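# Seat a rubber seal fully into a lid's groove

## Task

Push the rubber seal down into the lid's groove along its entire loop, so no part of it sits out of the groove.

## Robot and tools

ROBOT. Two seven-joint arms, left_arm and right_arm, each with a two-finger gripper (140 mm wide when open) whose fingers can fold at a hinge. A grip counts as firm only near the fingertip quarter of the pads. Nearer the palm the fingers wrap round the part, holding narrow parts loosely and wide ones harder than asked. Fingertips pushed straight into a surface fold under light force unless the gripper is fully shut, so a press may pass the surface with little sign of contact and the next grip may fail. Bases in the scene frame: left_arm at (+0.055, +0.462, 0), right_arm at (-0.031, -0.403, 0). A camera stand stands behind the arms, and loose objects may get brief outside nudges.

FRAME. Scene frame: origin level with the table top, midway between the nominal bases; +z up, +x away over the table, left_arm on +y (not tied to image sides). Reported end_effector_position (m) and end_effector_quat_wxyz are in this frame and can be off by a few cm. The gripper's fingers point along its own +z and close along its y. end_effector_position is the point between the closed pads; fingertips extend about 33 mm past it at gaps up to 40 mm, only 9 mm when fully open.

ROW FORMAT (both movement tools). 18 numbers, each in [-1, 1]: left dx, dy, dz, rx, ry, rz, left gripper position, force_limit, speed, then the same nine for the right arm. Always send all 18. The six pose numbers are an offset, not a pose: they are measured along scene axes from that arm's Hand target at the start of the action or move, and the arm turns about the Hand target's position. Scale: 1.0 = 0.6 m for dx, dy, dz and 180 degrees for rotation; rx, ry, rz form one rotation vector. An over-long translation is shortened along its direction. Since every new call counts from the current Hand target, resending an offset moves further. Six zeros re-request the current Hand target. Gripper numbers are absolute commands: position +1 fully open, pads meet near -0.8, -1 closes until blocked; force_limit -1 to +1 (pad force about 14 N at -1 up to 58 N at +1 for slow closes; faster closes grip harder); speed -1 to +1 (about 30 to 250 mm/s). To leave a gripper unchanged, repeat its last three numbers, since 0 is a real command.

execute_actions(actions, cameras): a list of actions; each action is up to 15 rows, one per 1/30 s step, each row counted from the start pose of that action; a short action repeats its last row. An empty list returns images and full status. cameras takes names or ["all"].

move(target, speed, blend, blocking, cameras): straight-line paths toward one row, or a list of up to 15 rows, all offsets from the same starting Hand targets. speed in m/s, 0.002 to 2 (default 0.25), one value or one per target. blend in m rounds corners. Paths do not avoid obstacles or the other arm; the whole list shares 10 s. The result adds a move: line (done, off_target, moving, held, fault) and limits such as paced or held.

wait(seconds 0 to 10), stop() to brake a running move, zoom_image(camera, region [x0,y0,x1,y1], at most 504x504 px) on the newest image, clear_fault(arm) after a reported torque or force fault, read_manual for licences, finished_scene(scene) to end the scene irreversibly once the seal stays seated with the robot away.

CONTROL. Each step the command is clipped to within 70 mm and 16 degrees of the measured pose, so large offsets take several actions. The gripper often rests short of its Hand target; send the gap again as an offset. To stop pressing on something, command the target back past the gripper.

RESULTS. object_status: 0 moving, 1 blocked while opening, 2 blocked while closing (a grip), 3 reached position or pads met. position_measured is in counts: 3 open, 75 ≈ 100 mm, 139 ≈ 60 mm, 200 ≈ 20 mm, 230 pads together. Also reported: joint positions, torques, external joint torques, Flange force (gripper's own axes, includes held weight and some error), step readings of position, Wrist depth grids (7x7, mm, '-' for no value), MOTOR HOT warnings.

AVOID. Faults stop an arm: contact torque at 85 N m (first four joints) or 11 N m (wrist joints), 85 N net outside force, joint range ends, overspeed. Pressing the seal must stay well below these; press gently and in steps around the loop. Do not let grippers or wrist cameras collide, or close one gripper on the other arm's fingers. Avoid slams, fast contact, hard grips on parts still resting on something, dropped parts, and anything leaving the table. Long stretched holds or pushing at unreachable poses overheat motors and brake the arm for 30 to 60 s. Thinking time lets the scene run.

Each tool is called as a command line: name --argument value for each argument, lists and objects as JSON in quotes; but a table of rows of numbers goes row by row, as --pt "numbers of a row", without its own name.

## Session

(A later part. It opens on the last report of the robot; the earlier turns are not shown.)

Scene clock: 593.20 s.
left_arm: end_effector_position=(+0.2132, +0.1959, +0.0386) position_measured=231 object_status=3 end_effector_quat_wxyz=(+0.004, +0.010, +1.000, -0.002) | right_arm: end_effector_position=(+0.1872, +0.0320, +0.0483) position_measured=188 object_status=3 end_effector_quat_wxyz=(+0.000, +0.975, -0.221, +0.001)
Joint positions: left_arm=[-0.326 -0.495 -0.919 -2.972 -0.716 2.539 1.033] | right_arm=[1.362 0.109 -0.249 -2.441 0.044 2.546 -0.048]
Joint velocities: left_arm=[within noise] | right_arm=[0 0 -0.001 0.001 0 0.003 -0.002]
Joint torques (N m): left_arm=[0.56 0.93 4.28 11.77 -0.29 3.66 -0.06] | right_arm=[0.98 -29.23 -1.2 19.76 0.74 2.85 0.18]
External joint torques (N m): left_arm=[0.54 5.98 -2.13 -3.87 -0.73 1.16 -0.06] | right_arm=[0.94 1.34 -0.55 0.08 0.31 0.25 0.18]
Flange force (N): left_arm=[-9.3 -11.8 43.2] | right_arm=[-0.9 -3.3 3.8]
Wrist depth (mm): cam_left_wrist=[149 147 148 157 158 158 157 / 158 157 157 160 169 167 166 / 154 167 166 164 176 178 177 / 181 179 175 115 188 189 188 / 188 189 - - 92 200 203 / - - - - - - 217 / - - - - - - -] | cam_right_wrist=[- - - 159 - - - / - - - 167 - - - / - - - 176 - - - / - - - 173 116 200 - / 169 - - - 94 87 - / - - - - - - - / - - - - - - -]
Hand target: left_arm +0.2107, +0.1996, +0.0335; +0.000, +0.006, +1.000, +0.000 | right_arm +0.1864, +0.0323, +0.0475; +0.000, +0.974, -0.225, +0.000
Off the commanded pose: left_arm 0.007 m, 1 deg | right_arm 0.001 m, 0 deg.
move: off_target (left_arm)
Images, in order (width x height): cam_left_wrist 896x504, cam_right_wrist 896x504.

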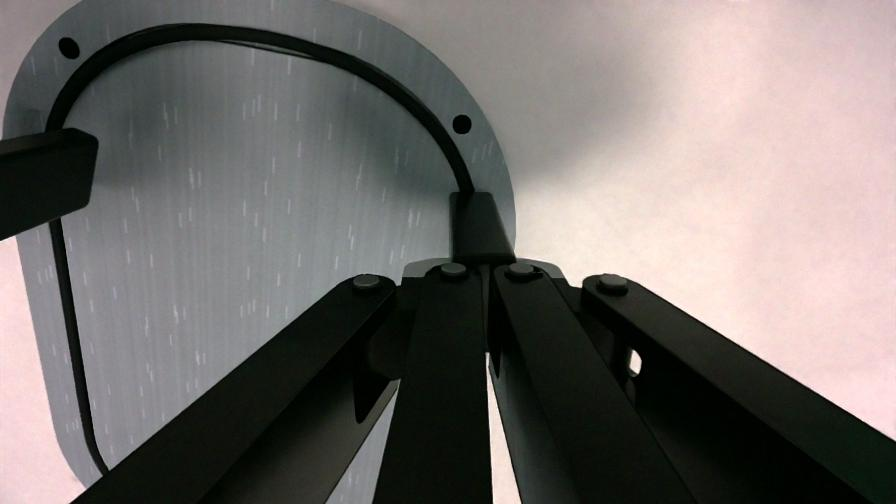

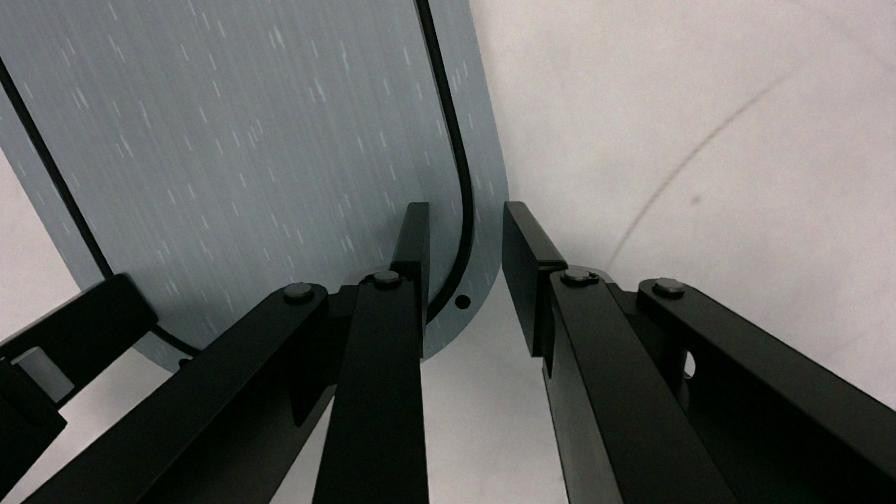

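move --pt "0 0 0.0075 0 0 0 -1 -0.1 -1 -0.0007 -0.0013 0 0 0 0 -0.467 -0.1 0" --pt "0 0 0.0075 0 0 0 -0.467 -0.1 0 -0.0007 -0.0013 -0.01167 0 0 0 -1 -0.1 -1" --pt "0 0 0.03 0 0 0 -0.467 -0.1 0 -0.0007 -0.0013 -0.025 0 0 0 -1 -0.1 -1" --pt "-0.0325 -0.0098 0.03 0 0 0.1022 -0.467 -0.1 0 -0.0007 -0.0013 -0.025 0 0 0 -1 -0.1 -1" --pt "-0.0325 -0.0098 0.0233 0 0 0.1022 -0.467 -0.1 0 -0.0007 -0.0013 -0.025 0 0 0 -1 -0.1 -1" --speed '[0.04,0.03,0.03,0.06,0.05]' --cameras '["cam_left_wrist","cam_right_wrist"]'

zoom_image --camera "cam_left_wrist" --region '[430, 150, 520, 290]'

zoom_image --camera "cam_right_wrist" --region '[360, 40, 580, 290]'

Scene clock: 602.83 s.
left_arm: end_effector_position=(+0.1908, +0.1948, +0.0477) position_measured=188 object_status=3 end_effector_quat_wxyz=(+0.000, -0.149, +0.989, +0.002) | right_arm: end_effector_position=(+0.1878, +0.0339, +0.0394) position_measured=231 object_status=3 end_effector_quat_wxyz=(-0.004, +0.974, -0.228, +0.001)
Joint positions: left_arm=[-0.32 -0.639 -1.013 -2.971 -0.842 2.398 0.737] | right_arm=[1.362 0.13 -0.247 -2.445 0.061 2.579 -0.048]
Joint velocities: left_arm=[0 -0.002 -0.003 0 -0.001 0.003 0] | right_arm=[within noise]
Joint torques (N m): left_arm=[0.34 -1.49 9.85 15.74 0.17 2.87 -0.2] | right_arm=[1.07 -22.33 -0.56 17.37 0.77 3.73 -0.42]
External joint torques (N m): left_arm=[0.38 -0.07 1.34 0.56 -0.34 0.38 -0.2] | right_arm=[1.14 8.6 0.33 -1.96 0.36 1.12 -0.42]
Flange force (N): left_arm=[-1.8 0.0 -1.6] | right_arm=[-0.4 -13.2 25.0]
Wrist depth (mm): cam_left_wrist=[153 156 158 166 166 166 165 / 165 167 167 172 176 175 173 / 173 176 176 173 186 186 186 / 187 187 185 146 131 198 198 / 198 198 - 205 - - 210 / - - - 228 - - - / - - - 247 - - -] | cam_right_wrist=[- 154 - 149 - - 159 / - 163 161 159 - - - / - - - 166 - - - / - - 175 115 - - - / - - - - - - - / 145 - - - - - - / - - - - - - -]
Hand target: left_arm +0.1912, +0.1937, +0.0475; +0.000, -0.154, +0.988, +0.000 | right_arm +0.1859, +0.0316, +0.0325; +0.000, +0.974, -0.225, +0.000
Off the commanded pose: left_arm 0.001 m, 1 deg | right_arm 0.008 m, 1 deg.
move: off_target (right_arm); target 2's new numbers were sent with left_arm's hand 0.004 m and 1 deg from that target
Images, in order (width x height): cam_left_wrist 896x504, cam_right_wrist 896x504.

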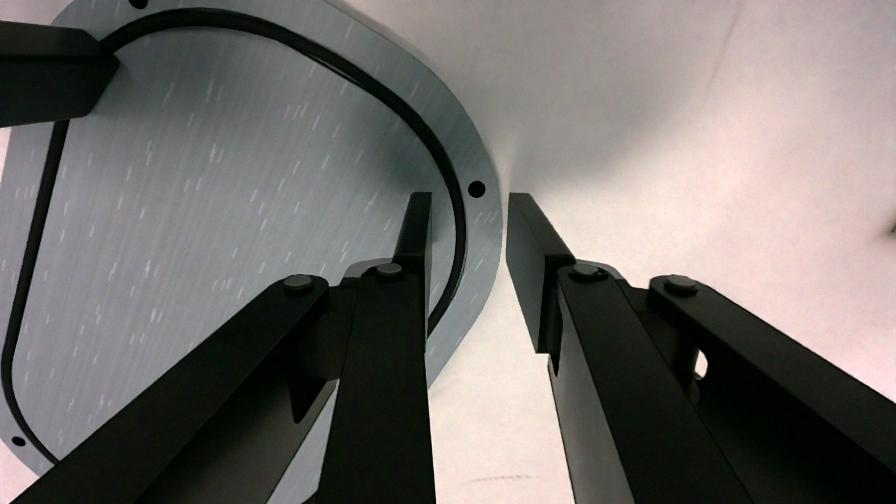

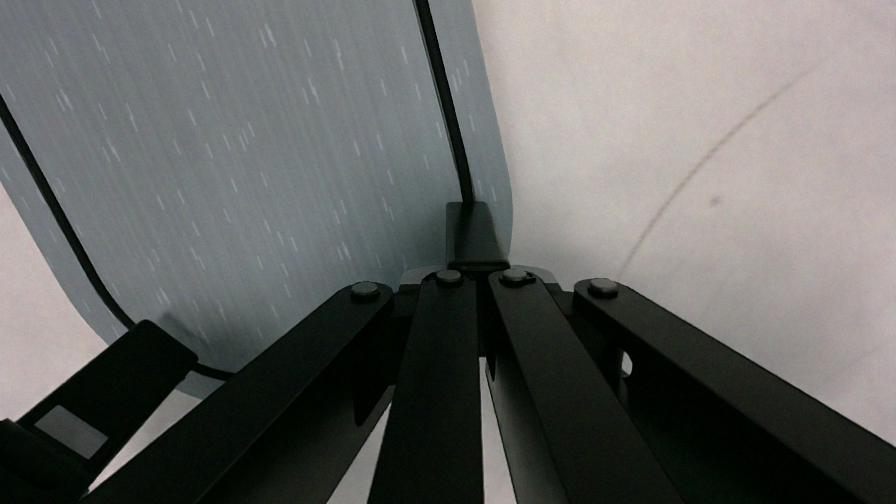

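Scaled by 3.600 from the camera's 896x504 image, which has a finer 1280x720 frame.

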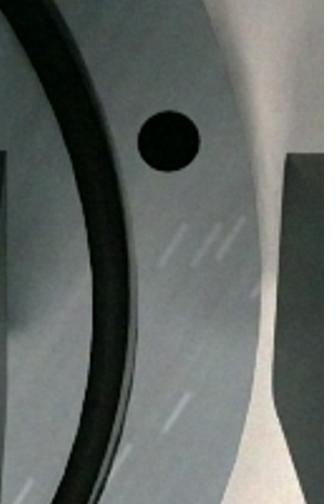

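Scaled by 2.016 from the camera's 896x504 image, which has a finer 1280x720 frame.

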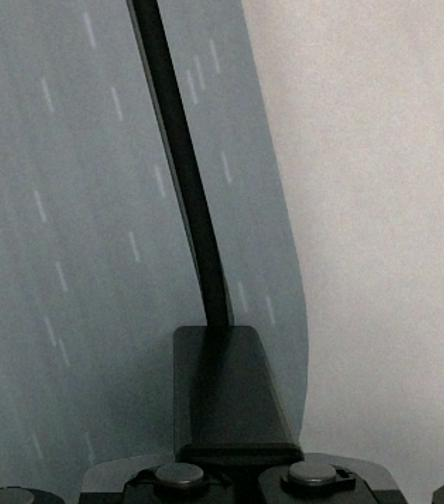

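move --pt "0 0 0 0 0 0 -0.467 -0.1 0 0 0 0.01 0 0 0 -1 -0.1 -1" --pt "0 0 0 0 0 0 -0.467 -0.1 0 0 0 0.01 0 0 0 -0.467 -0.1 0" --pt "0 0 0 0 0 0 -0.467 -0.1 0 0 0 0.05 0 0 0 -0.467 -0.1 0" --pt "0.00167 -0.005 0 0 0 0.0167 -0.467 -0.1 0 0.05 -0.2 0.15 0 0 0 -0.467 -0.1 0" --pt "0.00167 -0.005 -0.0108 0 0 0.0167 -1 -0.1 -1 0.05 -0.2 0.15 0 0 0 -0.467 -0.1 0" --pt "0.00167 -0.005 -0.0217 0 0 0.0167 -1 -0.1 -1 0.05 -0.2 0.15 0 0 0 -0.467 -0.1 0" --speed '[0.04,0.04,0.08,0.15,0.04,0.03]' --cameras '["cam_left_wrist","cam_right_wrist"]'

zoom_image --camera "cam_left_wrist" --region '[360, 40, 580, 290]'

Scene clock: 613.33 s.
left_arm: end_effector_position=(+0.1945, +0.1869, +0.0396) position_measured=231 object_status=3 end_effector_quat_wxyz=(+0.004, -0.177, +0.984, -0.003) | right_arm: end_effector_position=(+0.2155, -0.0865, +0.1228) position_measured=188 object_status=3 end_effector_quat_wxyz=(-0.002, +0.974, -0.228, +0.000)
Joint positions: left_arm=[-0.269 -0.595 -1.076 -2.955 -0.87 2.451 0.694] | right_arm=[1.236 -0.315 -0.336 -2.669 -0.144 2.368 -0.093]
Joint velocities: left_arm=[0.001 0.002 -0.001 0 -0.003 0.003 0] | right_arm=[within noise]
Joint torques (N m): left_arm=[0.73 4.21 5.05 10.54 -0.66 3.6 0.05] | right_arm=[0.67 -17.97 1.4 21.4 0.01 2.35 -0.46]
External joint torques (N m): left_arm=[0.73 5.69 -3.49 -3.98 -1.14 1.08 0.05] | right_arm=[0.7 -0.31 -0.82 -0.29 -0.52 -0.24 -0.46]
Flange force (N): left_arm=[-4.2 -16.1 48.4] | right_arm=[1.4 1.5 -0.7]
Wrist depth (mm): cam_left_wrist=[150 150 149 157 158 157 157 / 159 158 155 159 165 165 166 / 168 169 172 166 178 178 176 / 181 180 179 119 187 188 187 / 194 190 - - 92 - 200 / 206 - - - - - 214 / - - - - - - -] | cam_right_wrist=[- - - - 236 - - / - - - - - - - / 259 - 255 266 - - 259 / - - - 140 110 - - / - - - - 94 82 - / - - - - - - - / - - - - - - -]
Hand target: left_arm +0.1922, +0.1907, +0.0345; +0.000, -0.180, +0.984, +0.000 | right_arm +0.2159, -0.0884, +0.1225; +0.000, +0.974, -0.225, +0.000
Off the commanded pose: left_arm 0.007 m, 1 deg | right_arm 0.002 m, 0 deg.
move: off_target (left_arm)
Images, in order (width x height): cam_left_wrist 896x504, cam_right_wrist 896x504.

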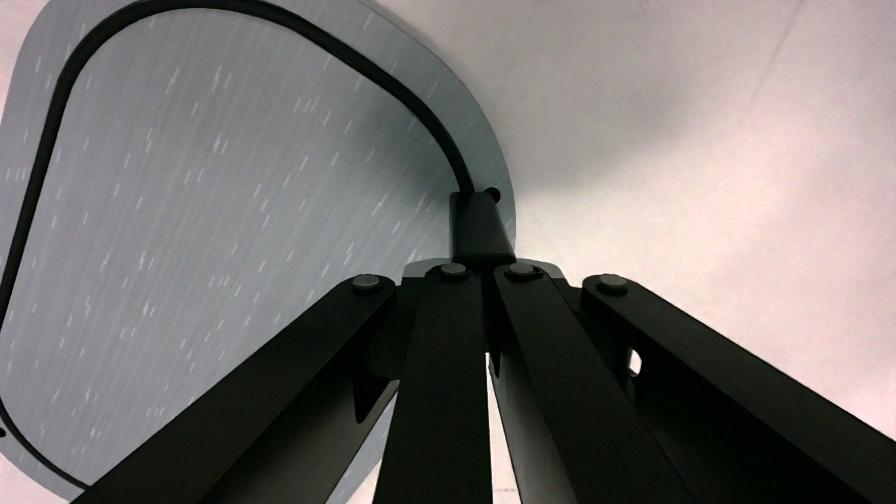

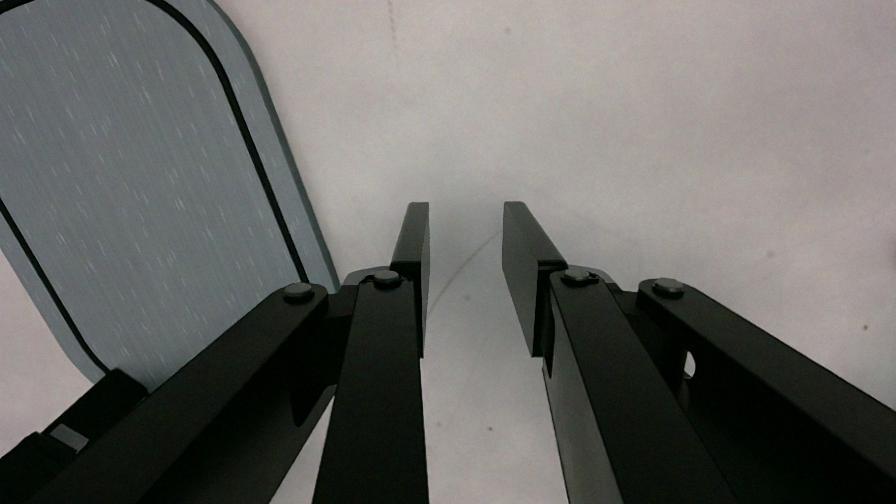

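Scaled by 2.016 from the camera's 896x504 image, which has a finer 1280x720 frame.

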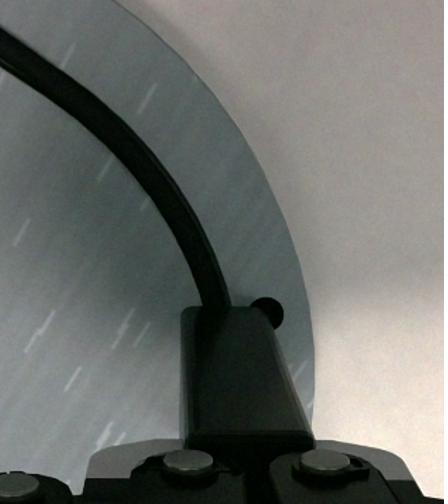

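move --pt "0 0 0.0083 0 0 0 -1 -0.1 -1 0 0 0 0 0 0 -0.467 -0.1 0" --pt "0 0 0.0083 0 0 0 -0.467 -0.1 0 0 0 0 0 0 0 -0.467 -0.1 0" --pt "0 0 0.03 0 0 0 -0.467 -0.1 0 0 0 0 0 0 0 -0.467 -0.1 0" --pt "-0.0263 -0.022 0.03 0 0 0.1022 -0.467 -0.1 0 0 0 0 0 0 0 -0.467 -0.1 0" --pt "-0.0263 -0.022 0.0225 0 0 0.1022 -0.467 -0.1 0 0 0 0 0 0 0 -0.467 -0.1 0" --speed '[0.04,0.03,0.04,0.06,0.05]' --cameras '["cam_left_wrist","cam_right_wrist"]'

zoom_image --camera "cam_left_wrist" --region '[430, 150, 520, 290]'

Scene clock: 620.93 s.
left_arm: end_effector_position=(+0.1760, +0.1789, +0.0480) position_measured=188 object_status=3 end_effector_quat_wxyz=(+0.000, -0.331, +0.944, +0.002) | right_arm: end_effector_position=(+0.2155, -0.0865, +0.1228) position_measured=188 object_status=3 end_effector_quat_wxyz=(-0.002, +0.974, -0.228, +0.000)
Joint positions: left_arm=[-0.25 -0.724 -1.156 -2.929 -0.961 2.31 0.382] | right_arm=[1.236 -0.315 -0.336 -2.669 -0.144 2.368 -0.093]
Joint velocities: left_arm=[0.002 0 -0.002 0 -0.004 0.004 0.001] | right_arm=[within noise]
Joint torques (N m): left_arm=[-1.44 1.62 11.59 14.44 0.2 2.91 -0.14] | right_arm=[0.64 -17.97 1.42 21.41 0.01 2.36 -0.43]
External joint torques (N m): left_arm=[-1.45 -0.04 0.73 0.52 -0.35 0.4 -0.14] | right_arm=[0.56 -0.22 -0.92 -0.32 -0.52 -0.25 -0.43]
Flange force (N): left_arm=[1.7 6.7 -3.8] | right_arm=[1.7 1.5 -0.5]
Wrist depth (mm): cam_left_wrist=[158 157 156 164 165 165 164 / 168 166 164 165 175 174 173 / 176 176 176 175 185 184 183 / 188 187 184 147 192 196 194 / 199 198 - 205 - - 206 / - - - 227 - - - / - - - - - - -] | cam_right_wrist=[230 - - - - 237 234 / - - - - - 244 - / 255 - - - - 260 - / - - - 139 111 - - / - - - - 94 82 286 / - - - - - - - / - - - - - - -]
Hand target: left_arm +0.1764, +0.1775, +0.0480; +0.000, -0.335, +0.942, +0.000 | right_arm +0.2159, -0.0884, +0.1225; +0.000, +0.974, -0.225, +0.000
Off the commanded pose: left_arm 0.001 m, 1 deg | right_arm 0.002 m, 0 deg.
move: done
Images, in order (width x height): cam_left_wrist 896x504, cam_right_wrist 896x504.

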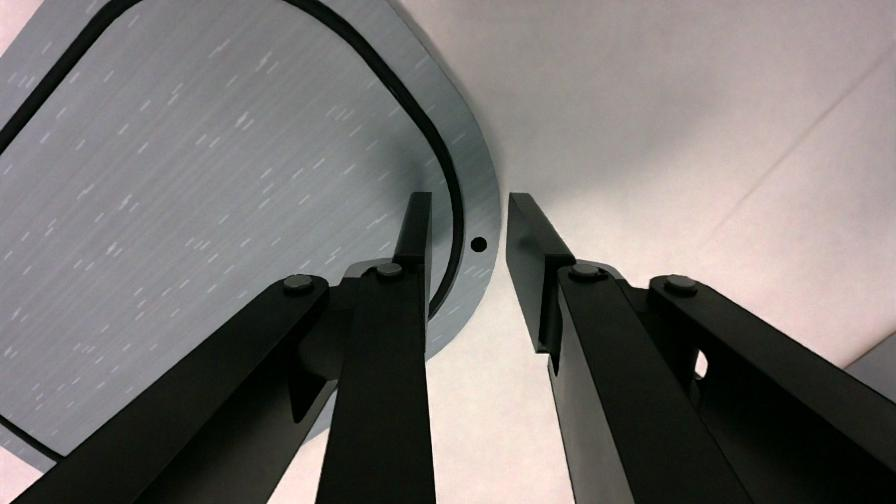

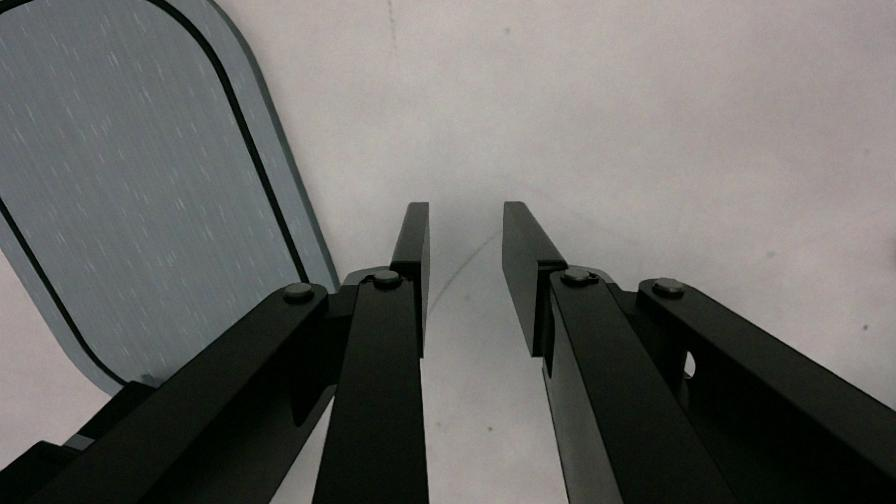

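Scaled by 3.600 from the camera's 896x504 image, which has a finer 1280x720 frame.

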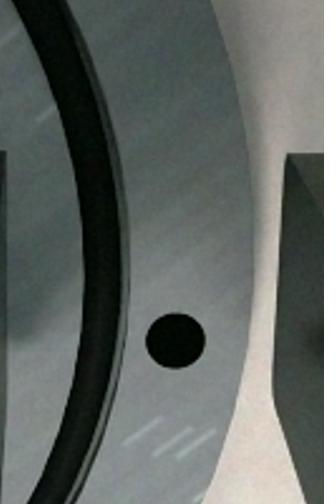

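move --pt "0.004 -0.005 0 0 0 0 -0.467 -0.1 0 0 0 0 0 0 0 -0.467 -0.1 0" --pt "0.004 -0.005 -0.01 0 0 0 -1 -0.1 -1 0 0 0 0 0 0 -0.467 -0.1 0" --pt "0.002 -0.0017 -0.0183 0 0 0 -1 -0.1 -1 0 0 0 0 0 0 -0.467 -0.1 0" --speed '[0.04,0.04,0.03]' --cameras '["cam_left_wrist"]'

zoom_image --camera "cam_left_wrist" --region '[360, 40, 580, 290]'

Scene clock: 625.67 s.
left_arm: end_effector_position=(+0.1785, +0.1747, +0.0406) position_measured=231 object_status=3 end_effector_quat_wxyz=(+0.001, -0.335, +0.942, +0.000) | right_arm: end_effector_position=(+0.2155, -0.0865, +0.1228) position_measured=188 object_status=3 end_effector_quat_wxyz=(-0.002, +0.974, -0.228, +0.000)
Joint positions: left_arm=[-0.214 -0.687 -1.198 -2.919 -0.977 2.352 0.382] | right_arm=[1.236 -0.315 -0.336 -2.669 -0.144 2.368 -0.093]
Joint torques (N m): left_arm=[0.28 5.79 7.4 11.38 -1.21 4.09 0.2] | right_arm=[0.63 -17.98 1.42 21.42 0.02 2.36 -0.45]
External joint torques (N m): left_arm=[0.3 4.17 -3.33 -2.23 -1.74 1.56 0.2] | right_arm=[0.63 -0.25 -0.83 -0.33 -0.51 -0.24 -0.44]
Flange force (N): left_arm=[1.5 -13.7 41.9] | right_arm=[1.5 1.5 -0.5]
Wrist depth (mm): cam_left_wrist=[150 150 150 158 159 158 156 / 160 158 158 160 169 167 166 / 167 168 168 165 177 177 176 / 180 180 176 119 187 185 186 / 193 193 - - 92 198 199 / 209 - - - - - - / - - - - - - -] | cam_right_wrist=[- - - - - - - / - - 248 249 249 - 248 / - - - - - - - / - - - 139 112 - - / - - - - 94 82 - / - - - - - - - / - - - - - - -]
Hand target: left_arm +0.1776, +0.1765, +0.0370; +0.000, -0.335, +0.942, +0.000 | right_arm +0.2159, -0.0884, +0.1225; +0.000, +0.974, -0.225, +0.000
Off the commanded pose: left_arm 0.004 m, 0 deg | right_arm 0.002 m, 0 deg.
move: off_target (left_arm)
Images, in order (width x height): cam_left_wrist 896x504.

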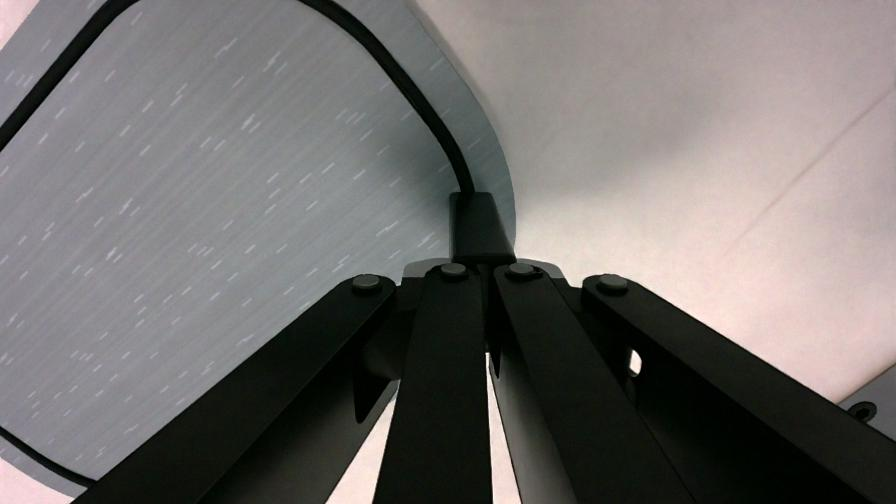

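Scaled by 2.016 from the camera's 896x504 image, which has a finer 1280x720 frame.

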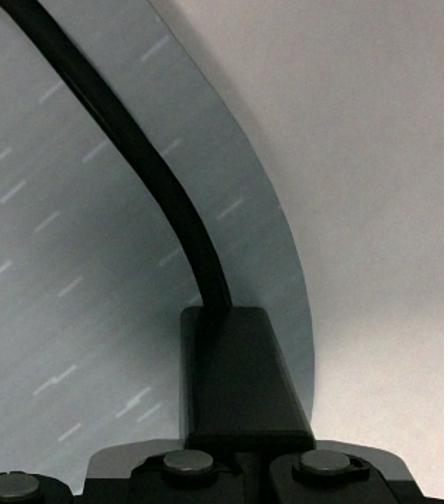

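move --pt "0 0 0.0075 0 0 0 -1 -0.1 -1 0 0 0 0 0 0 -0.467 -0.1 0" --pt "0 0 0.0075 0 0 0 -0.467 -0.1 0 0 0 0 0 0 0 -0.467 -0.1 0" --pt "0 0 0.0267 0 0 0 -0.467 -0.1 0 0 0 0 0 0 0 -0.467 -0.1 0" --pt "-0.0192 -0.028 0.0267 0 0 0.1022 -0.467 -0.1 0 0 0 0 0 0 0 -0.467 -0.1 0" --pt "-0.0192 -0.028 0.02 0 0 0.1022 -0.467 -0.1 0 0 0 0 0 0 0 -0.467 -0.1 0" --speed '[0.04,0.03,0.04,0.06,0.05]' --cameras '["cam_left_wrist"]'

zoom_image --camera "cam_left_wrist" --region '[430, 150, 520, 290]'

Scene clock: 634.07 s.
left_arm: end_effector_position=(+0.1657, +0.1614, +0.0489) position_measured=188 object_status=3 end_effector_quat_wxyz=(+0.001, -0.478, +0.879, +0.002) | right_arm: end_effector_position=(+0.2155, -0.0865, +0.1228) position_measured=188 object_status=3 end_effector_quat_wxyz=(-0.002, +0.974, -0.228, +0.000)
Joint positions: left_arm=[-0.189 -0.794 -1.255 -2.878 -1.037 2.235 0.067] | right_arm=[1.236 -0.315 -0.336 -2.669 -0.144 2.368 -0.093]
Joint velocities: left_arm=[0.001 0.001 -0.001 -0.002 -0.004 0.001 0] | right_arm=[within noise]
Joint torques (N m): left_arm=[-0.33 3.7 13.96 13.47 0.26 2.92 -0.18] | right_arm=[0.66 -17.97 1.45 21.4 0.02 2.36 -0.43]
External joint torques (N m): left_arm=[-0.36 -0.4 1.03 0.49 -0.33 0.37 -0.18] | right_arm=[0.61 -0.22 -0.86 -0.41 -0.51 -0.26 -0.43]
Flange force (N): left_arm=[-1.0 3.3 -4.3] | right_arm=[1.5 1.7 -0.4]
Wrist depth (mm): cam_left_wrist=[158 158 157 163 166 165 164 / 169 167 167 166 175 174 172 / 177 176 176 174 185 184 183 / 189 188 184 180 191 198 194 / 200 198 - 203 - - 205 / - - - 223 - - - / - - - - - - -] | cam_right_wrist=[- - - - - - - / - - 252 - - - - / - - 257 - - - 262 / - - - 140 112 - - / - - - - 94 82 - / - - - - - - - / - - - - - - -]
Hand target: left_arm +0.1661, +0.1597, +0.0490; +0.000, -0.481, +0.877, +0.000 | right_arm +0.2159, -0.0884, +0.1225; +0.000, +0.974, -0.225, +0.000
Off the commanded pose: left_arm 0.002 m, 1 deg | right_arm 0.002 m, 0 deg.
move: done
Images, in order (width x height): cam_left_wrist 896x504.

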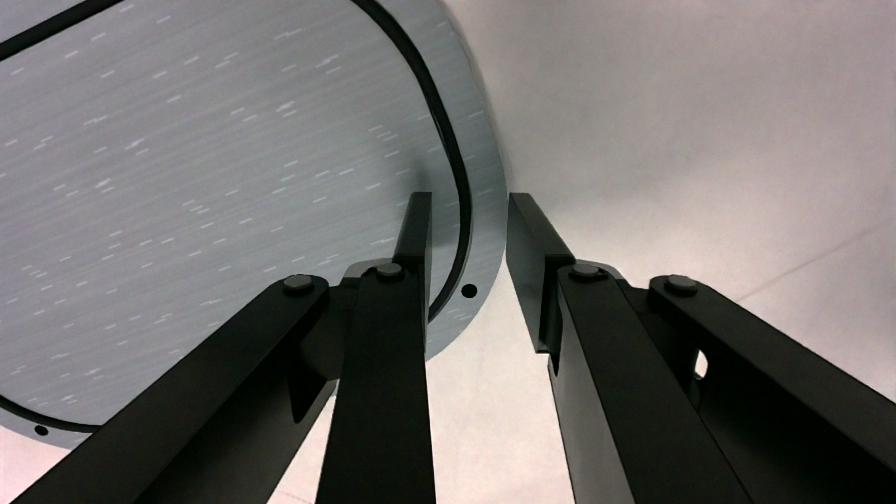

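Scaled by 3.600 from the camera's 896x504 image, which has a finer 1280x720 frame.

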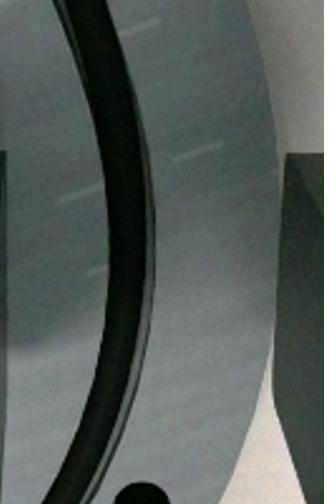

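move --pt "0.0022 -0.0015 0 0 0 0 -0.467 -0.1 0 0 0 0 0 0 0 -0.467 -0.1 0" --pt "0.0022 -0.0015 -0.0103 0 0 0 -1 -0.1 -1 0 0 0 0 0 0 -0.467 -0.1 0" --pt "0.0002 0.0018 -0.0187 0 0 0 -1 -0.1 -1 0 0 0 0 0 0 -0.467 -0.1 0" --speed '[0.04,0.04,0.03]' --cameras '["cam_left_wrist"]'

zoom_image --camera "cam_left_wrist" --region '[360, 40, 580, 290]'

Scene clock: 638.57 s.
left_arm: end_effector_position=(+0.1674, +0.1593, +0.0415) position_measured=231 object_status=3 end_effector_quat_wxyz=(+0.002, -0.482, +0.876, +0.000) | right_arm: end_effector_position=(+0.2155, -0.0865, +0.1228) position_measured=188 object_status=3 end_effector_quat_wxyz=(-0.002, +0.974, -0.228, +0.000)
Joint positions: left_arm=[-0.163 -0.773 -1.293 -2.876 -1.06 2.268 0.068] | right_arm=[1.236 -0.315 -0.336 -2.669 -0.144 2.368 -0.093]
Joint torques (N m): left_arm=[0.34 8.01 8.49 10.62 -1.49 3.91 0.25] | right_arm=[0.63 -17.99 1.44 21.41 0.02 2.36 -0.44]
External joint torques (N m): left_arm=[0.37 3.77 -4.4 -2.1 -2.06 1.32 0.25] | right_arm=[0.6 -0.24 -0.84 -0.36 -0.51 -0.25 -0.44]
Flange force (N): left_arm=[5.9 -11.9 41.9] | right_arm=[1.5 1.6 -0.5]
Wrist depth (mm): cam_left_wrist=[152 152 150 152 159 158 156 / 162 160 159 159 168 167 165 / 169 169 168 164 177 177 - / 182 181 177 119 187 187 185 / 194 190 - - 92 196 198 / 206 - - - - - 209 / - - - - - - -] | cam_right_wrist=[- - - - 237 - - / - - - - - - - / - - - - - - - / 275 - - 140 110 - - / - - - - 94 82 - / - - - - - - - / - - - - - - -]
Hand target: left_arm +0.1662, +0.1608, +0.0378; +0.000, -0.481, +0.877, +0.000 | right_arm +0.2159, -0.0884, +0.1225; +0.000, +0.974, -0.225, +0.000
Off the commanded pose: left_arm 0.004 m, 0 deg | right_arm 0.002 m, 0 deg.
move: off_target (left_arm)
Images, in order (width x height): cam_left_wrist 896x504.

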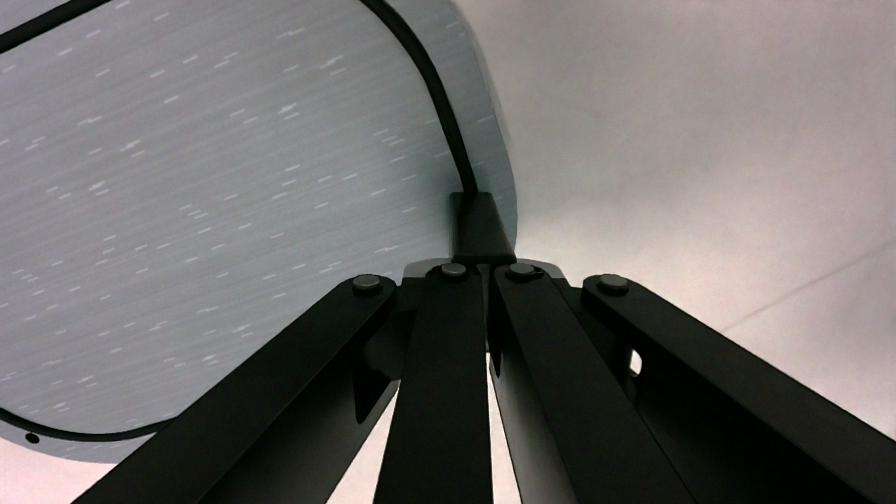

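Scaled by 2.016 from the camera's 896x504 image, which has a finer 1280x720 frame.

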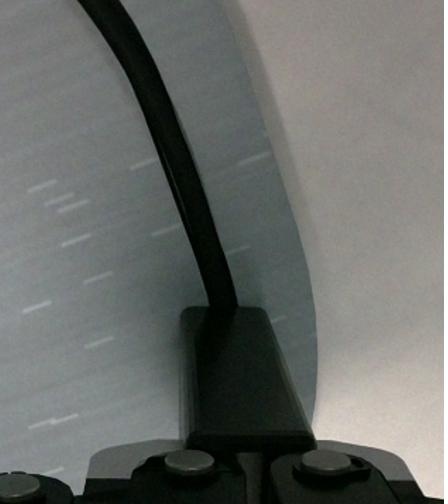

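move --pt "0 0 0.0067 0 0 0 -1 -0.1 -1 0 0 0 0 0 0 -0.467 -0.1 0" --pt "0 0 0.0067 0 0 0 -0.467 -0.1 0 0 0 0 0 0 0 -0.467 -0.1 0" --pt "0 0 0.0267 0 0 0 -0.467 -0.1 0 0 0 0 0 0 0 -0.467 -0.1 0" --pt "-0.0107 -0.0317 0.0267 0 0 0.1022 -0.467 -0.1 0 0 0 0 0 0 0 -0.467 -0.1 0" --pt "-0.0107 -0.0317 0.0203 0 0 0.1022 -0.467 -0.1 0 0 0 0 0 0 0 -0.467 -0.1 0" --speed '[0.04,0.03,0.04,0.06,0.05]' --cameras '["cam_left_wrist"]'

zoom_image --camera "cam_left_wrist" --region '[430, 150, 520, 290]'

Scene clock: 645.37 s.
left_arm: end_effector_position=(+0.1593, +0.1435, +0.0498) position_measured=188 object_status=3 end_effector_quat_wxyz=(+0.001, -0.612, +0.791, +0.002) | right_arm: end_effector_position=(+0.2155, -0.0865, +0.1228) position_measured=188 object_status=3 end_effector_quat_wxyz=(-0.002, +0.974, -0.228, +0.000)
Joint positions: left_arm=[-0.128 -0.858 -1.33 -2.824 -1.094 2.167 -0.248] | right_arm=[1.236 -0.315 -0.336 -2.669 -0.144 2.368 -0.093]
Joint velocities: left_arm=[0.002 0.001 -0.001 0 -0.004 0.001 0] | right_arm=[within noise]
Joint torques (N m): left_arm=[-0.11 5.74 16.11 12.6 0.28 2.87 -0.13] | right_arm=[0.66 -17.97 1.38 21.43 0.02 2.36 -0.42]
External joint torques (N m): left_arm=[-0.04 -0.5 1.28 0.42 -0.35 0.29 -0.13] | right_arm=[0.64 -0.2 -0.91 -0.38 -0.51 -0.25 -0.42]
Flange force (N): left_arm=[-2.0 1.8 -4.7] | right_arm=[1.6 1.5 -0.3]
Wrist depth (mm): cam_left_wrist=[159 159 157 157 165 165 164 / 169 167 168 164 177 174 172 / 176 177 176 172 185 182 183 / 190 186 184 147 191 196 194 / 201 - - 199 - - 204 / - - - 224 - - - / - - - - - - -] | cam_right_wrist=[229 - - 237 - 230 - / - - 246 - 241 - - / - 253 - - - - - / - - - 140 113 - - / - - - - 94 88 - / - - - - - - - / - - - - - - -]
Hand target: left_arm +0.1598, +0.1418, +0.0500; +0.000, -0.615, +0.788, +0.000 | right_arm +0.2159, -0.0884, +0.1225; +0.000, +0.974, -0.225, +0.000
Off the commanded pose: left_arm 0.002 m, 1 deg | right_arm 0.002 m, 0 deg.
move: done
Images, in order (width x height): cam_left_wrist 896x504.

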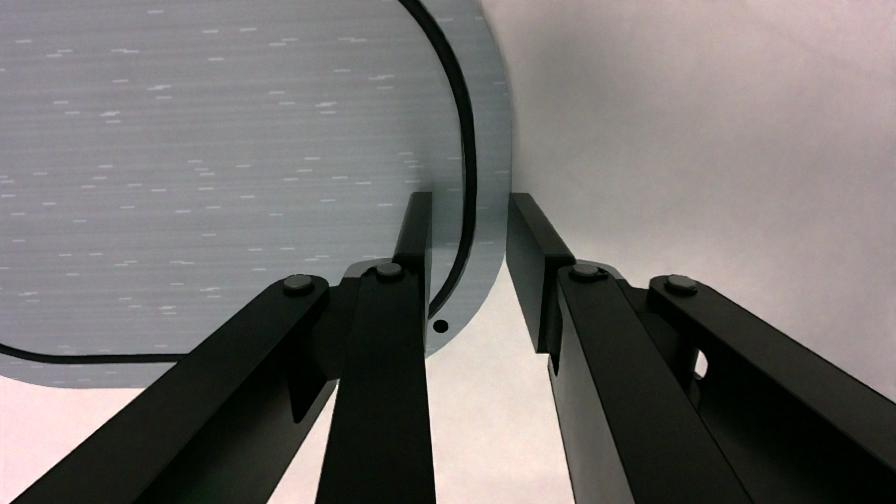

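Scaled by 3.600 from the camera's 896x504 image, which has a finer 1280x720 frame.

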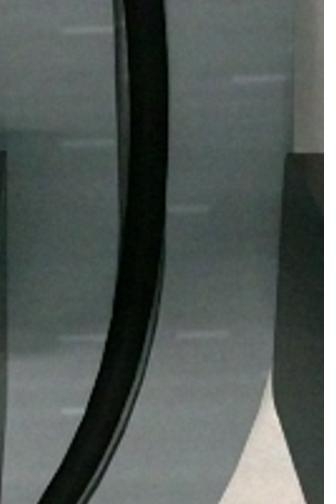

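move --pt "0.0007 -0.0002 0 0 0 0 -0.467 -0.1 0 0 0 0 0 0 0 -0.467 -0.1 0" --pt "0.0007 -0.0002 -0.01 0 0 0 -1 -0.1 -1 0 0 0 0 0 0 -0.467 -0.1 0" --pt "-0.001 0.0023 -0.0183 0 0 0 -1 -0.1 -1 0 0 0 0 0 0 -0.467 -0.1 0" --speed '[0.04,0.04,0.03]' --cameras '["cam_left_wrist"]'

zoom_image --camera "cam_left_wrist" --region '[360, 40, 580, 290]'

Scene clock: 655.43 s.
left_arm: end_effector_position=(+0.1603, +0.1426, +0.0425) position_measured=231 object_status=3 end_effector_quat_wxyz=(+0.002, -0.616, +0.788, +0.000) | right_arm: end_effector_position=(+0.2155, -0.0865, +0.1228) position_measured=188 object_status=3 end_effector_quat_wxyz=(-0.002, +0.974, -0.228, +0.000)
Joint positions: left_arm=[-0.108 -0.85 -1.365 -2.824 -1.12 2.189 -0.247] | right_arm=[1.236 -0.315 -0.336 -2.669 -0.144 2.368 -0.093]
Joint torques (N m): left_arm=[0.51 9.61 10.22 10.51 -1.65 3.78 0.29] | right_arm=[0.67 -17.96 1.42 21.39 0.02 2.36 -0.45]
External joint torques (N m): left_arm=[0.52 3.07 -4.74 -1.26 -2.27 1.16 0.29] | right_arm=[0.57 -0.22 -0.94 -0.36 -0.5 -0.25 -0.45]
Flange force (N): left_arm=[9.3 -9.2 38.0] | right_arm=[1.7 1.5 -0.4]
Wrist depth (mm): cam_left_wrist=[- 152 151 149 160 158 156 / 163 159 159 159 169 168 165 / 171 170 170 167 177 176 175 / 182 181 177 119 186 187 185 / 194 190 - - 92 196 197 / 206 - - - - - 207 / - - - - - - -] | cam_right_wrist=[- - 242 - - - 236 / - - - - - - - / - - - - - - - / - - - 172 112 272 - / - - - 290 94 82 - / - - - - - - - / - - - - - - -]
Hand target: left_arm +0.1592, +0.1431, +0.0390; +0.000, -0.615, +0.788, +0.000 | right_arm +0.2159, -0.0884, +0.1225; +0.000, +0.974, -0.225, +0.000
Off the commanded pose: left_arm 0.004 m, 0 deg | right_arm 0.002 m, 0 deg.
move: off_target (left_arm)
Images, in order (width x height): cam_left_wrist 896x504.

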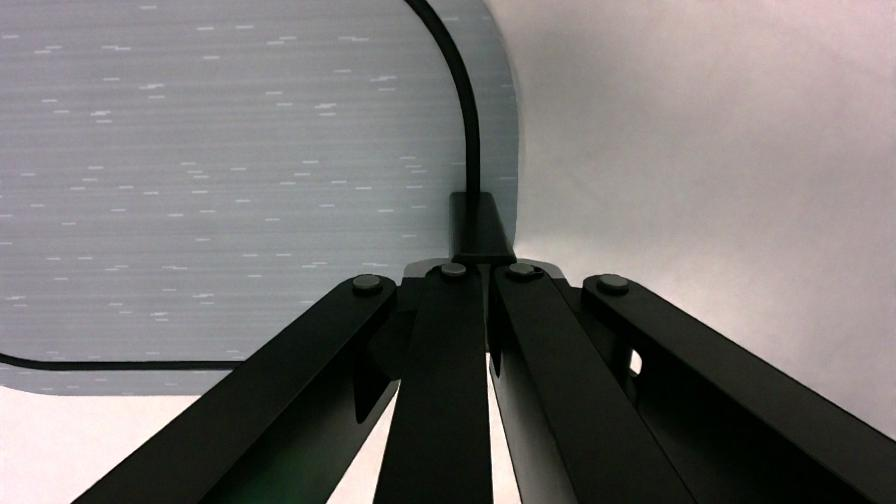

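Scaled by 2.016 from the camera's 896x504 image, which has a finer 1280x720 frame.

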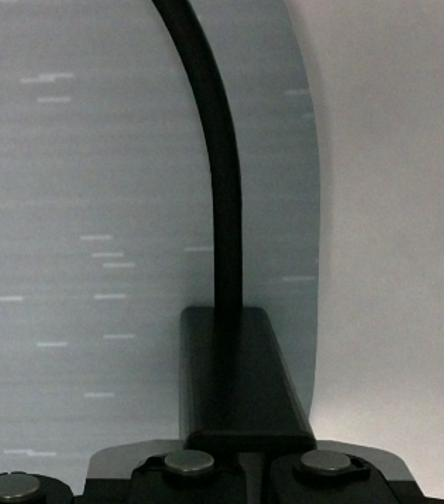

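move --pt "0 0 0.0067 0 0 0 -1 -0.1 -1 0 0 0 0 0 0 -0.467 -0.1 0" --pt "0 0 0.0067 0 0 0 -0.467 -0.1 0 0 0 0 0 0 0 -0.467 -0.1 0" --pt "0 0 0.025 0 0 0 -0.467 -0.1 0 0 0 0 0 0 0 -0.467 -0.1 0" --pt "-0.0065 -0.0327 0.025 0 0 0 -0.467 -0.1 0 0 0 0 0 0 0 -0.467 -0.1 0" --pt "-0.0065 -0.0327 0.02 0 0 0 -0.467 -0.1 0 0 0 0 0 0 0 -0.467 -0.1 0" --speed '[0.04,0.03,0.04,0.06,0.05]' --cameras '["cam_left_wrist"]'

zoom_image --camera "cam_left_wrist" --region '[430, 150, 520, 290]'

Scene clock: 659.87 s.
left_arm: end_effector_position=(+0.1555, +0.1251, +0.0510) position_measured=188 object_status=3 end_effector_quat_wxyz=(+0.001, -0.612, +0.791, +0.002) | right_arm: end_effector_position=(+0.2155, -0.0865, +0.1228) position_measured=188 object_status=3 end_effector_quat_wxyz=(-0.002, +0.974, -0.228, +0.000)
Joint positions: left_arm=[-0.089 -0.858 -1.369 -2.774 -1.097 2.158 -0.271] | right_arm=[1.236 -0.315 -0.336 -2.669 -0.144 2.368 -0.093]
Joint velocities: left_arm=[0.002 0 -0.002 0 -0.004 0 -0.001] | right_arm=[within noise]
Joint torques (N m): left_arm=[0.3 6.66 17.18 12.68 0.28 2.69 -0.14] | right_arm=[0.67 -17.97 1.43 21.43 0.02 2.38 -0.44]
External joint torques (N m): left_arm=[0.27 -0.43 1.33 0.55 -0.36 0.09 -0.14] | right_arm=[0.7 -0.21 -0.8 -0.36 -0.51 -0.23 -0.44]
Flange force (N): left_arm=[-1.0 0.4 -4.6] | right_arm=[1.4 1.4 -0.4]
Wrist depth (mm): cam_left_wrist=[159 159 158 160 167 166 165 / 171 - 168 166 176 175 172 / 178 177 177 174 185 185 183 / 190 189 185 181 191 196 195 / 201 199 - 198 - - 206 / - - - 227 - - - / - - - - - - -] | cam_right_wrist=[- - - - - - - / - - - - 248 - - / - 258 - - - - 262 / - - - 140 111 - - / - - - - 94 82 - / - - - - - - - / - - - - - - -]
Hand target: left_arm +0.1553, +0.1235, +0.0510; +0.000, -0.615, +0.788, +0.000 | right_arm +0.2159, -0.0884, +0.1225; +0.000, +0.974, -0.225, +0.000
Off the commanded pose: left_arm 0.002 m, 0 deg | right_arm 0.002 m, 0 deg.
move: done
Images, in order (width x height): cam_left_wrist 896x504.

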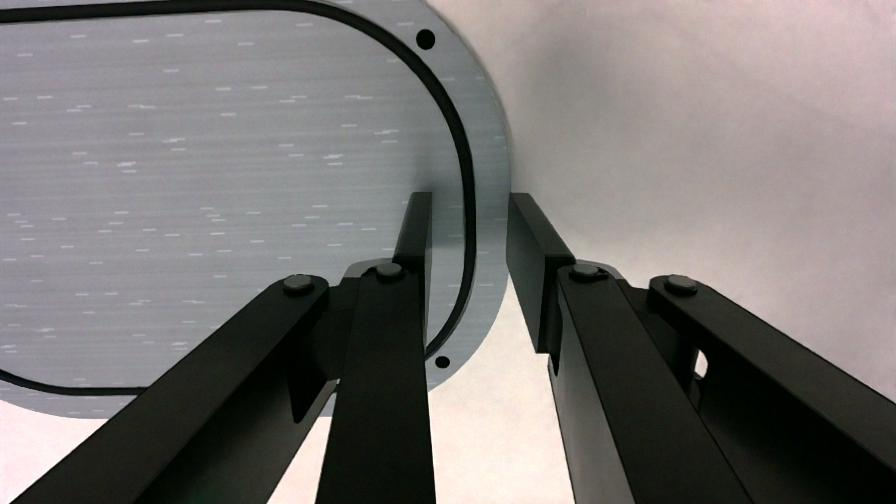

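Scaled by 3.600 from the camera's 896x504 image, which has a finer 1280x720 frame.

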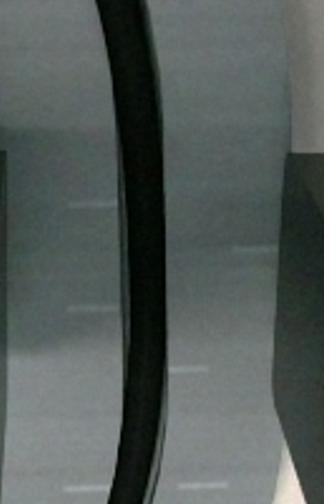

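move --pt "0 0 -0.0108 0 0 0 -1 -0.1 -1 0 0 0 0 0 0 -0.467 -0.1 0" --pt "-0.0017 0.0025 -0.0192 0 0 0 -1 -0.1 -1 0 0 0 0 0 0 -0.467 -0.1 0" --speed '[0.04,0.03]' --cameras '["cam_left_wrist"]'

zoom_image --camera "cam_left_wrist" --region '[360, 40, 580, 290]'

Scene clock: 663.50 s.
left_arm: end_effector_position=(+0.1562, +0.1245, +0.0429) position_measured=231 object_status=0 end_effector_quat_wxyz=(+0.002, -0.617, +0.787, +0.000) | right_arm: end_effector_position=(+0.2155, -0.0865, +0.1228) position_measured=188 object_status=3 end_effector_quat_wxyz=(-0.002, +0.974, -0.228, +0.000)
Joint positions: left_arm=[-0.069 -0.853 -1.406 -2.775 -1.124 2.18 -0.27] | right_arm=[1.236 -0.315 -0.336 -2.669 -0.144 2.368 -0.093]
Joint torques (N m): left_arm=[0.09 10.31 11.31 10.59 -1.45 3.5 0.32] | right_arm=[0.66 -17.96 1.44 21.4 0.02 2.37 -0.42]
External joint torques (N m): left_arm=[0.14 2.79 -4.52 -1.04 -2.08 0.9 0.32] | right_arm=[0.68 -0.23 -0.79 -0.38 -0.51 -0.25 -0.42]
Flange force (N): left_arm=[7.6 -6.6 32.3] | right_arm=[1.3 1.6 -0.4]
Wrist depth (mm): cam_left_wrist=[- 152 151 154 159 158 156 / - 160 159 158 169 166 165 / 170 170 169 165 179 177 174 / 182 184 177 119 186 187 185 / 196 190 - - 92 196 198 / 205 - - - - - 208 / - - - - - - -] | cam_right_wrist=[- - - - - 238 - / - - - - - - - / - - 251 - - - - / - 270 - 174 110 - - / - - - - 94 82 291 / - - - - - - - / - - - - - - -]
Hand target: left_arm +0.1543, +0.1250, +0.0395; +0.000, -0.615, +0.788, +0.000 | right_arm +0.2159, -0.0884, +0.1225; +0.000, +0.974, -0.225, +0.000
Off the commanded pose: left_arm 0.004 m, 0 deg | right_arm 0.002 m, 0 deg.
move: off_target (left_arm)
Images, in order (width x height): cam_left_wrist 896x504.

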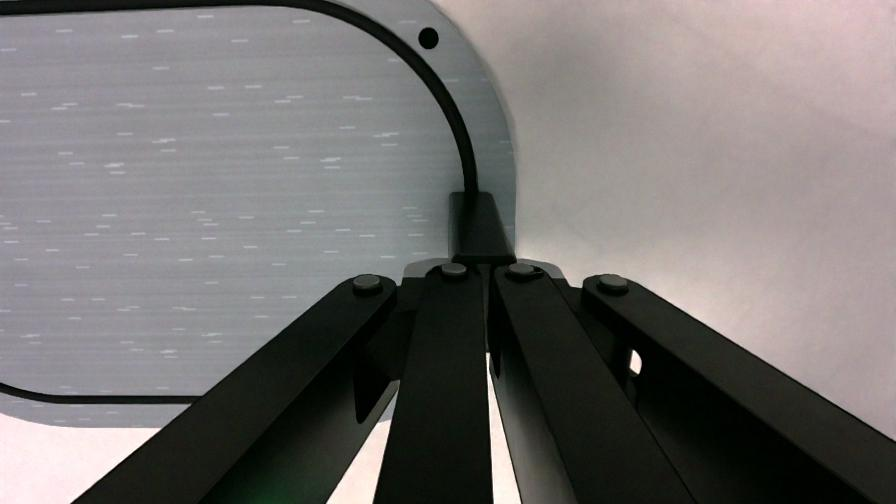

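Scaled by 2.016 from the camera's 896x504 image, which has a finer 1280x720 frame.

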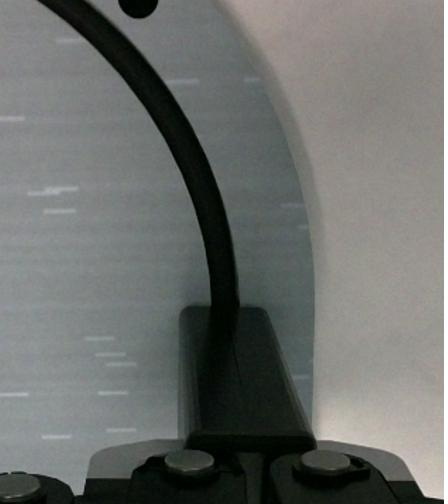

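move --pt "0 0 0.0067 0 0 0 -1 -0.1 -1 0 0 0 0 0 0 -0.467 -0.1 0" --pt "0 0 0.0067 0 0 0 -0.467 -0.1 0 0 0 0 0 0 0 -0.467 -0.1 0" --pt "0 0 0.025 0 0 0 -0.467 -0.1 0 0 0 0 0 0 0 -0.467 -0.1 0" --pt "-0.0053 -0.0328 0.025 0 0 0.0383 -0.467 -0.1 0 0 0 0 0 0 0 -0.467 -0.1 0" --pt "-0.0053 -0.0328 0.02 0 0 0.0383 -0.467 -0.1 0 0 0 0 0 0 0 -0.467 -0.1 0" --speed '[0.04,0.03,0.04,0.06,0.05]' --cameras '["cam_left_wrist"]'

zoom_image --camera "cam_left_wrist" --region '[430, 150, 520, 290]'

Scene clock: 668.77 s.
left_arm: end_effector_position=(+0.1508, +0.1070, +0.0513) position_measured=188 object_status=3 end_effector_quat_wxyz=(+0.001, -0.658, +0.753, +0.002) | right_arm: end_effector_position=(+0.2155, -0.0865, +0.1228) position_measured=188 object_status=3 end_effector_quat_wxyz=(-0.002, +0.974, -0.228, +0.000)
Joint positions: left_arm=[-0.043 -0.877 -1.414 -2.721 -1.113 2.132 -0.404] | right_arm=[1.236 -0.315 -0.336 -2.669 -0.144 2.368 -0.093]
Joint torques (N m): left_arm=[-0.22 8.08 17.82 12.24 0.23 2.75 -0.15] | right_arm=[0.66 -17.99 1.44 21.4 0.02 2.35 -0.44]
External joint torques (N m): left_arm=[-0.19 -0.39 0.81 0.35 -0.42 0.15 -0.15] | right_arm=[0.62 -0.23 -0.87 -0.39 -0.51 -0.26 -0.43]
Flange force (N): left_arm=[-1.3 1.8 -2.8] | right_arm=[1.5 1.7 -0.5]
Wrist depth (mm): cam_left_wrist=[160 160 160 166 166 166 - / 170 168 168 167 176 174 173 / 178 179 181 175 185 183 183 / 188 188 185 182 192 195 194 / 200 198 - 200 - - 206 / - - - 222 - - - / - - - - - - -] | cam_right_wrist=[- - 238 - - 239 - / - - 255 - - 245 - / - - - - - - - / - - 268 140 112 - - / 284 - - - 94 82 291 / - - - - - - - / - - - - - - -]
Hand target: left_arm +0.1511, +0.1053, +0.0515; +0.000, -0.662, +0.750, +0.000 | right_arm +0.2159, -0.0884, +0.1225; +0.000, +0.974, -0.225, +0.000
Off the commanded pose: left_arm 0.002 m, 1 deg | right_arm 0.002 m, 0 deg.
move: done
Images, in order (width x height): cam_left_wrist 896x504.

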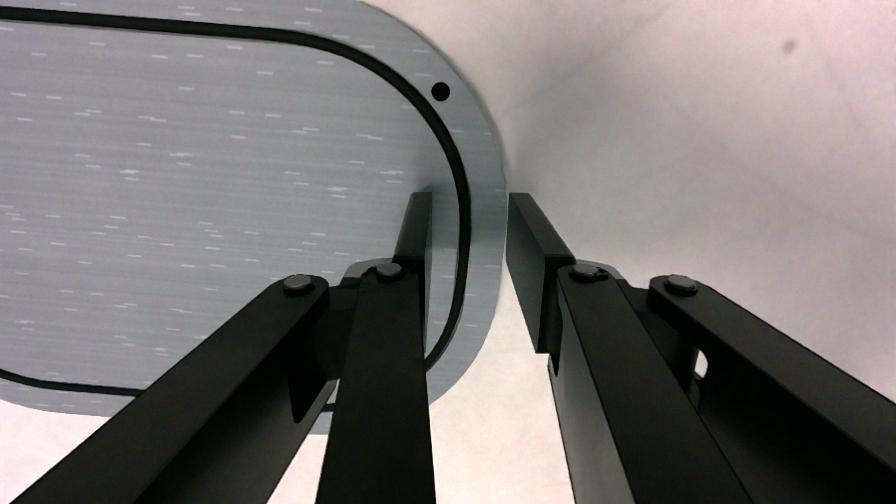

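Scaled by 3.600 from the camera's 896x504 image, which has a finer 1280x720 frame.

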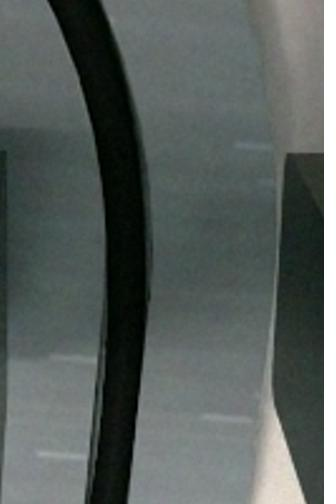

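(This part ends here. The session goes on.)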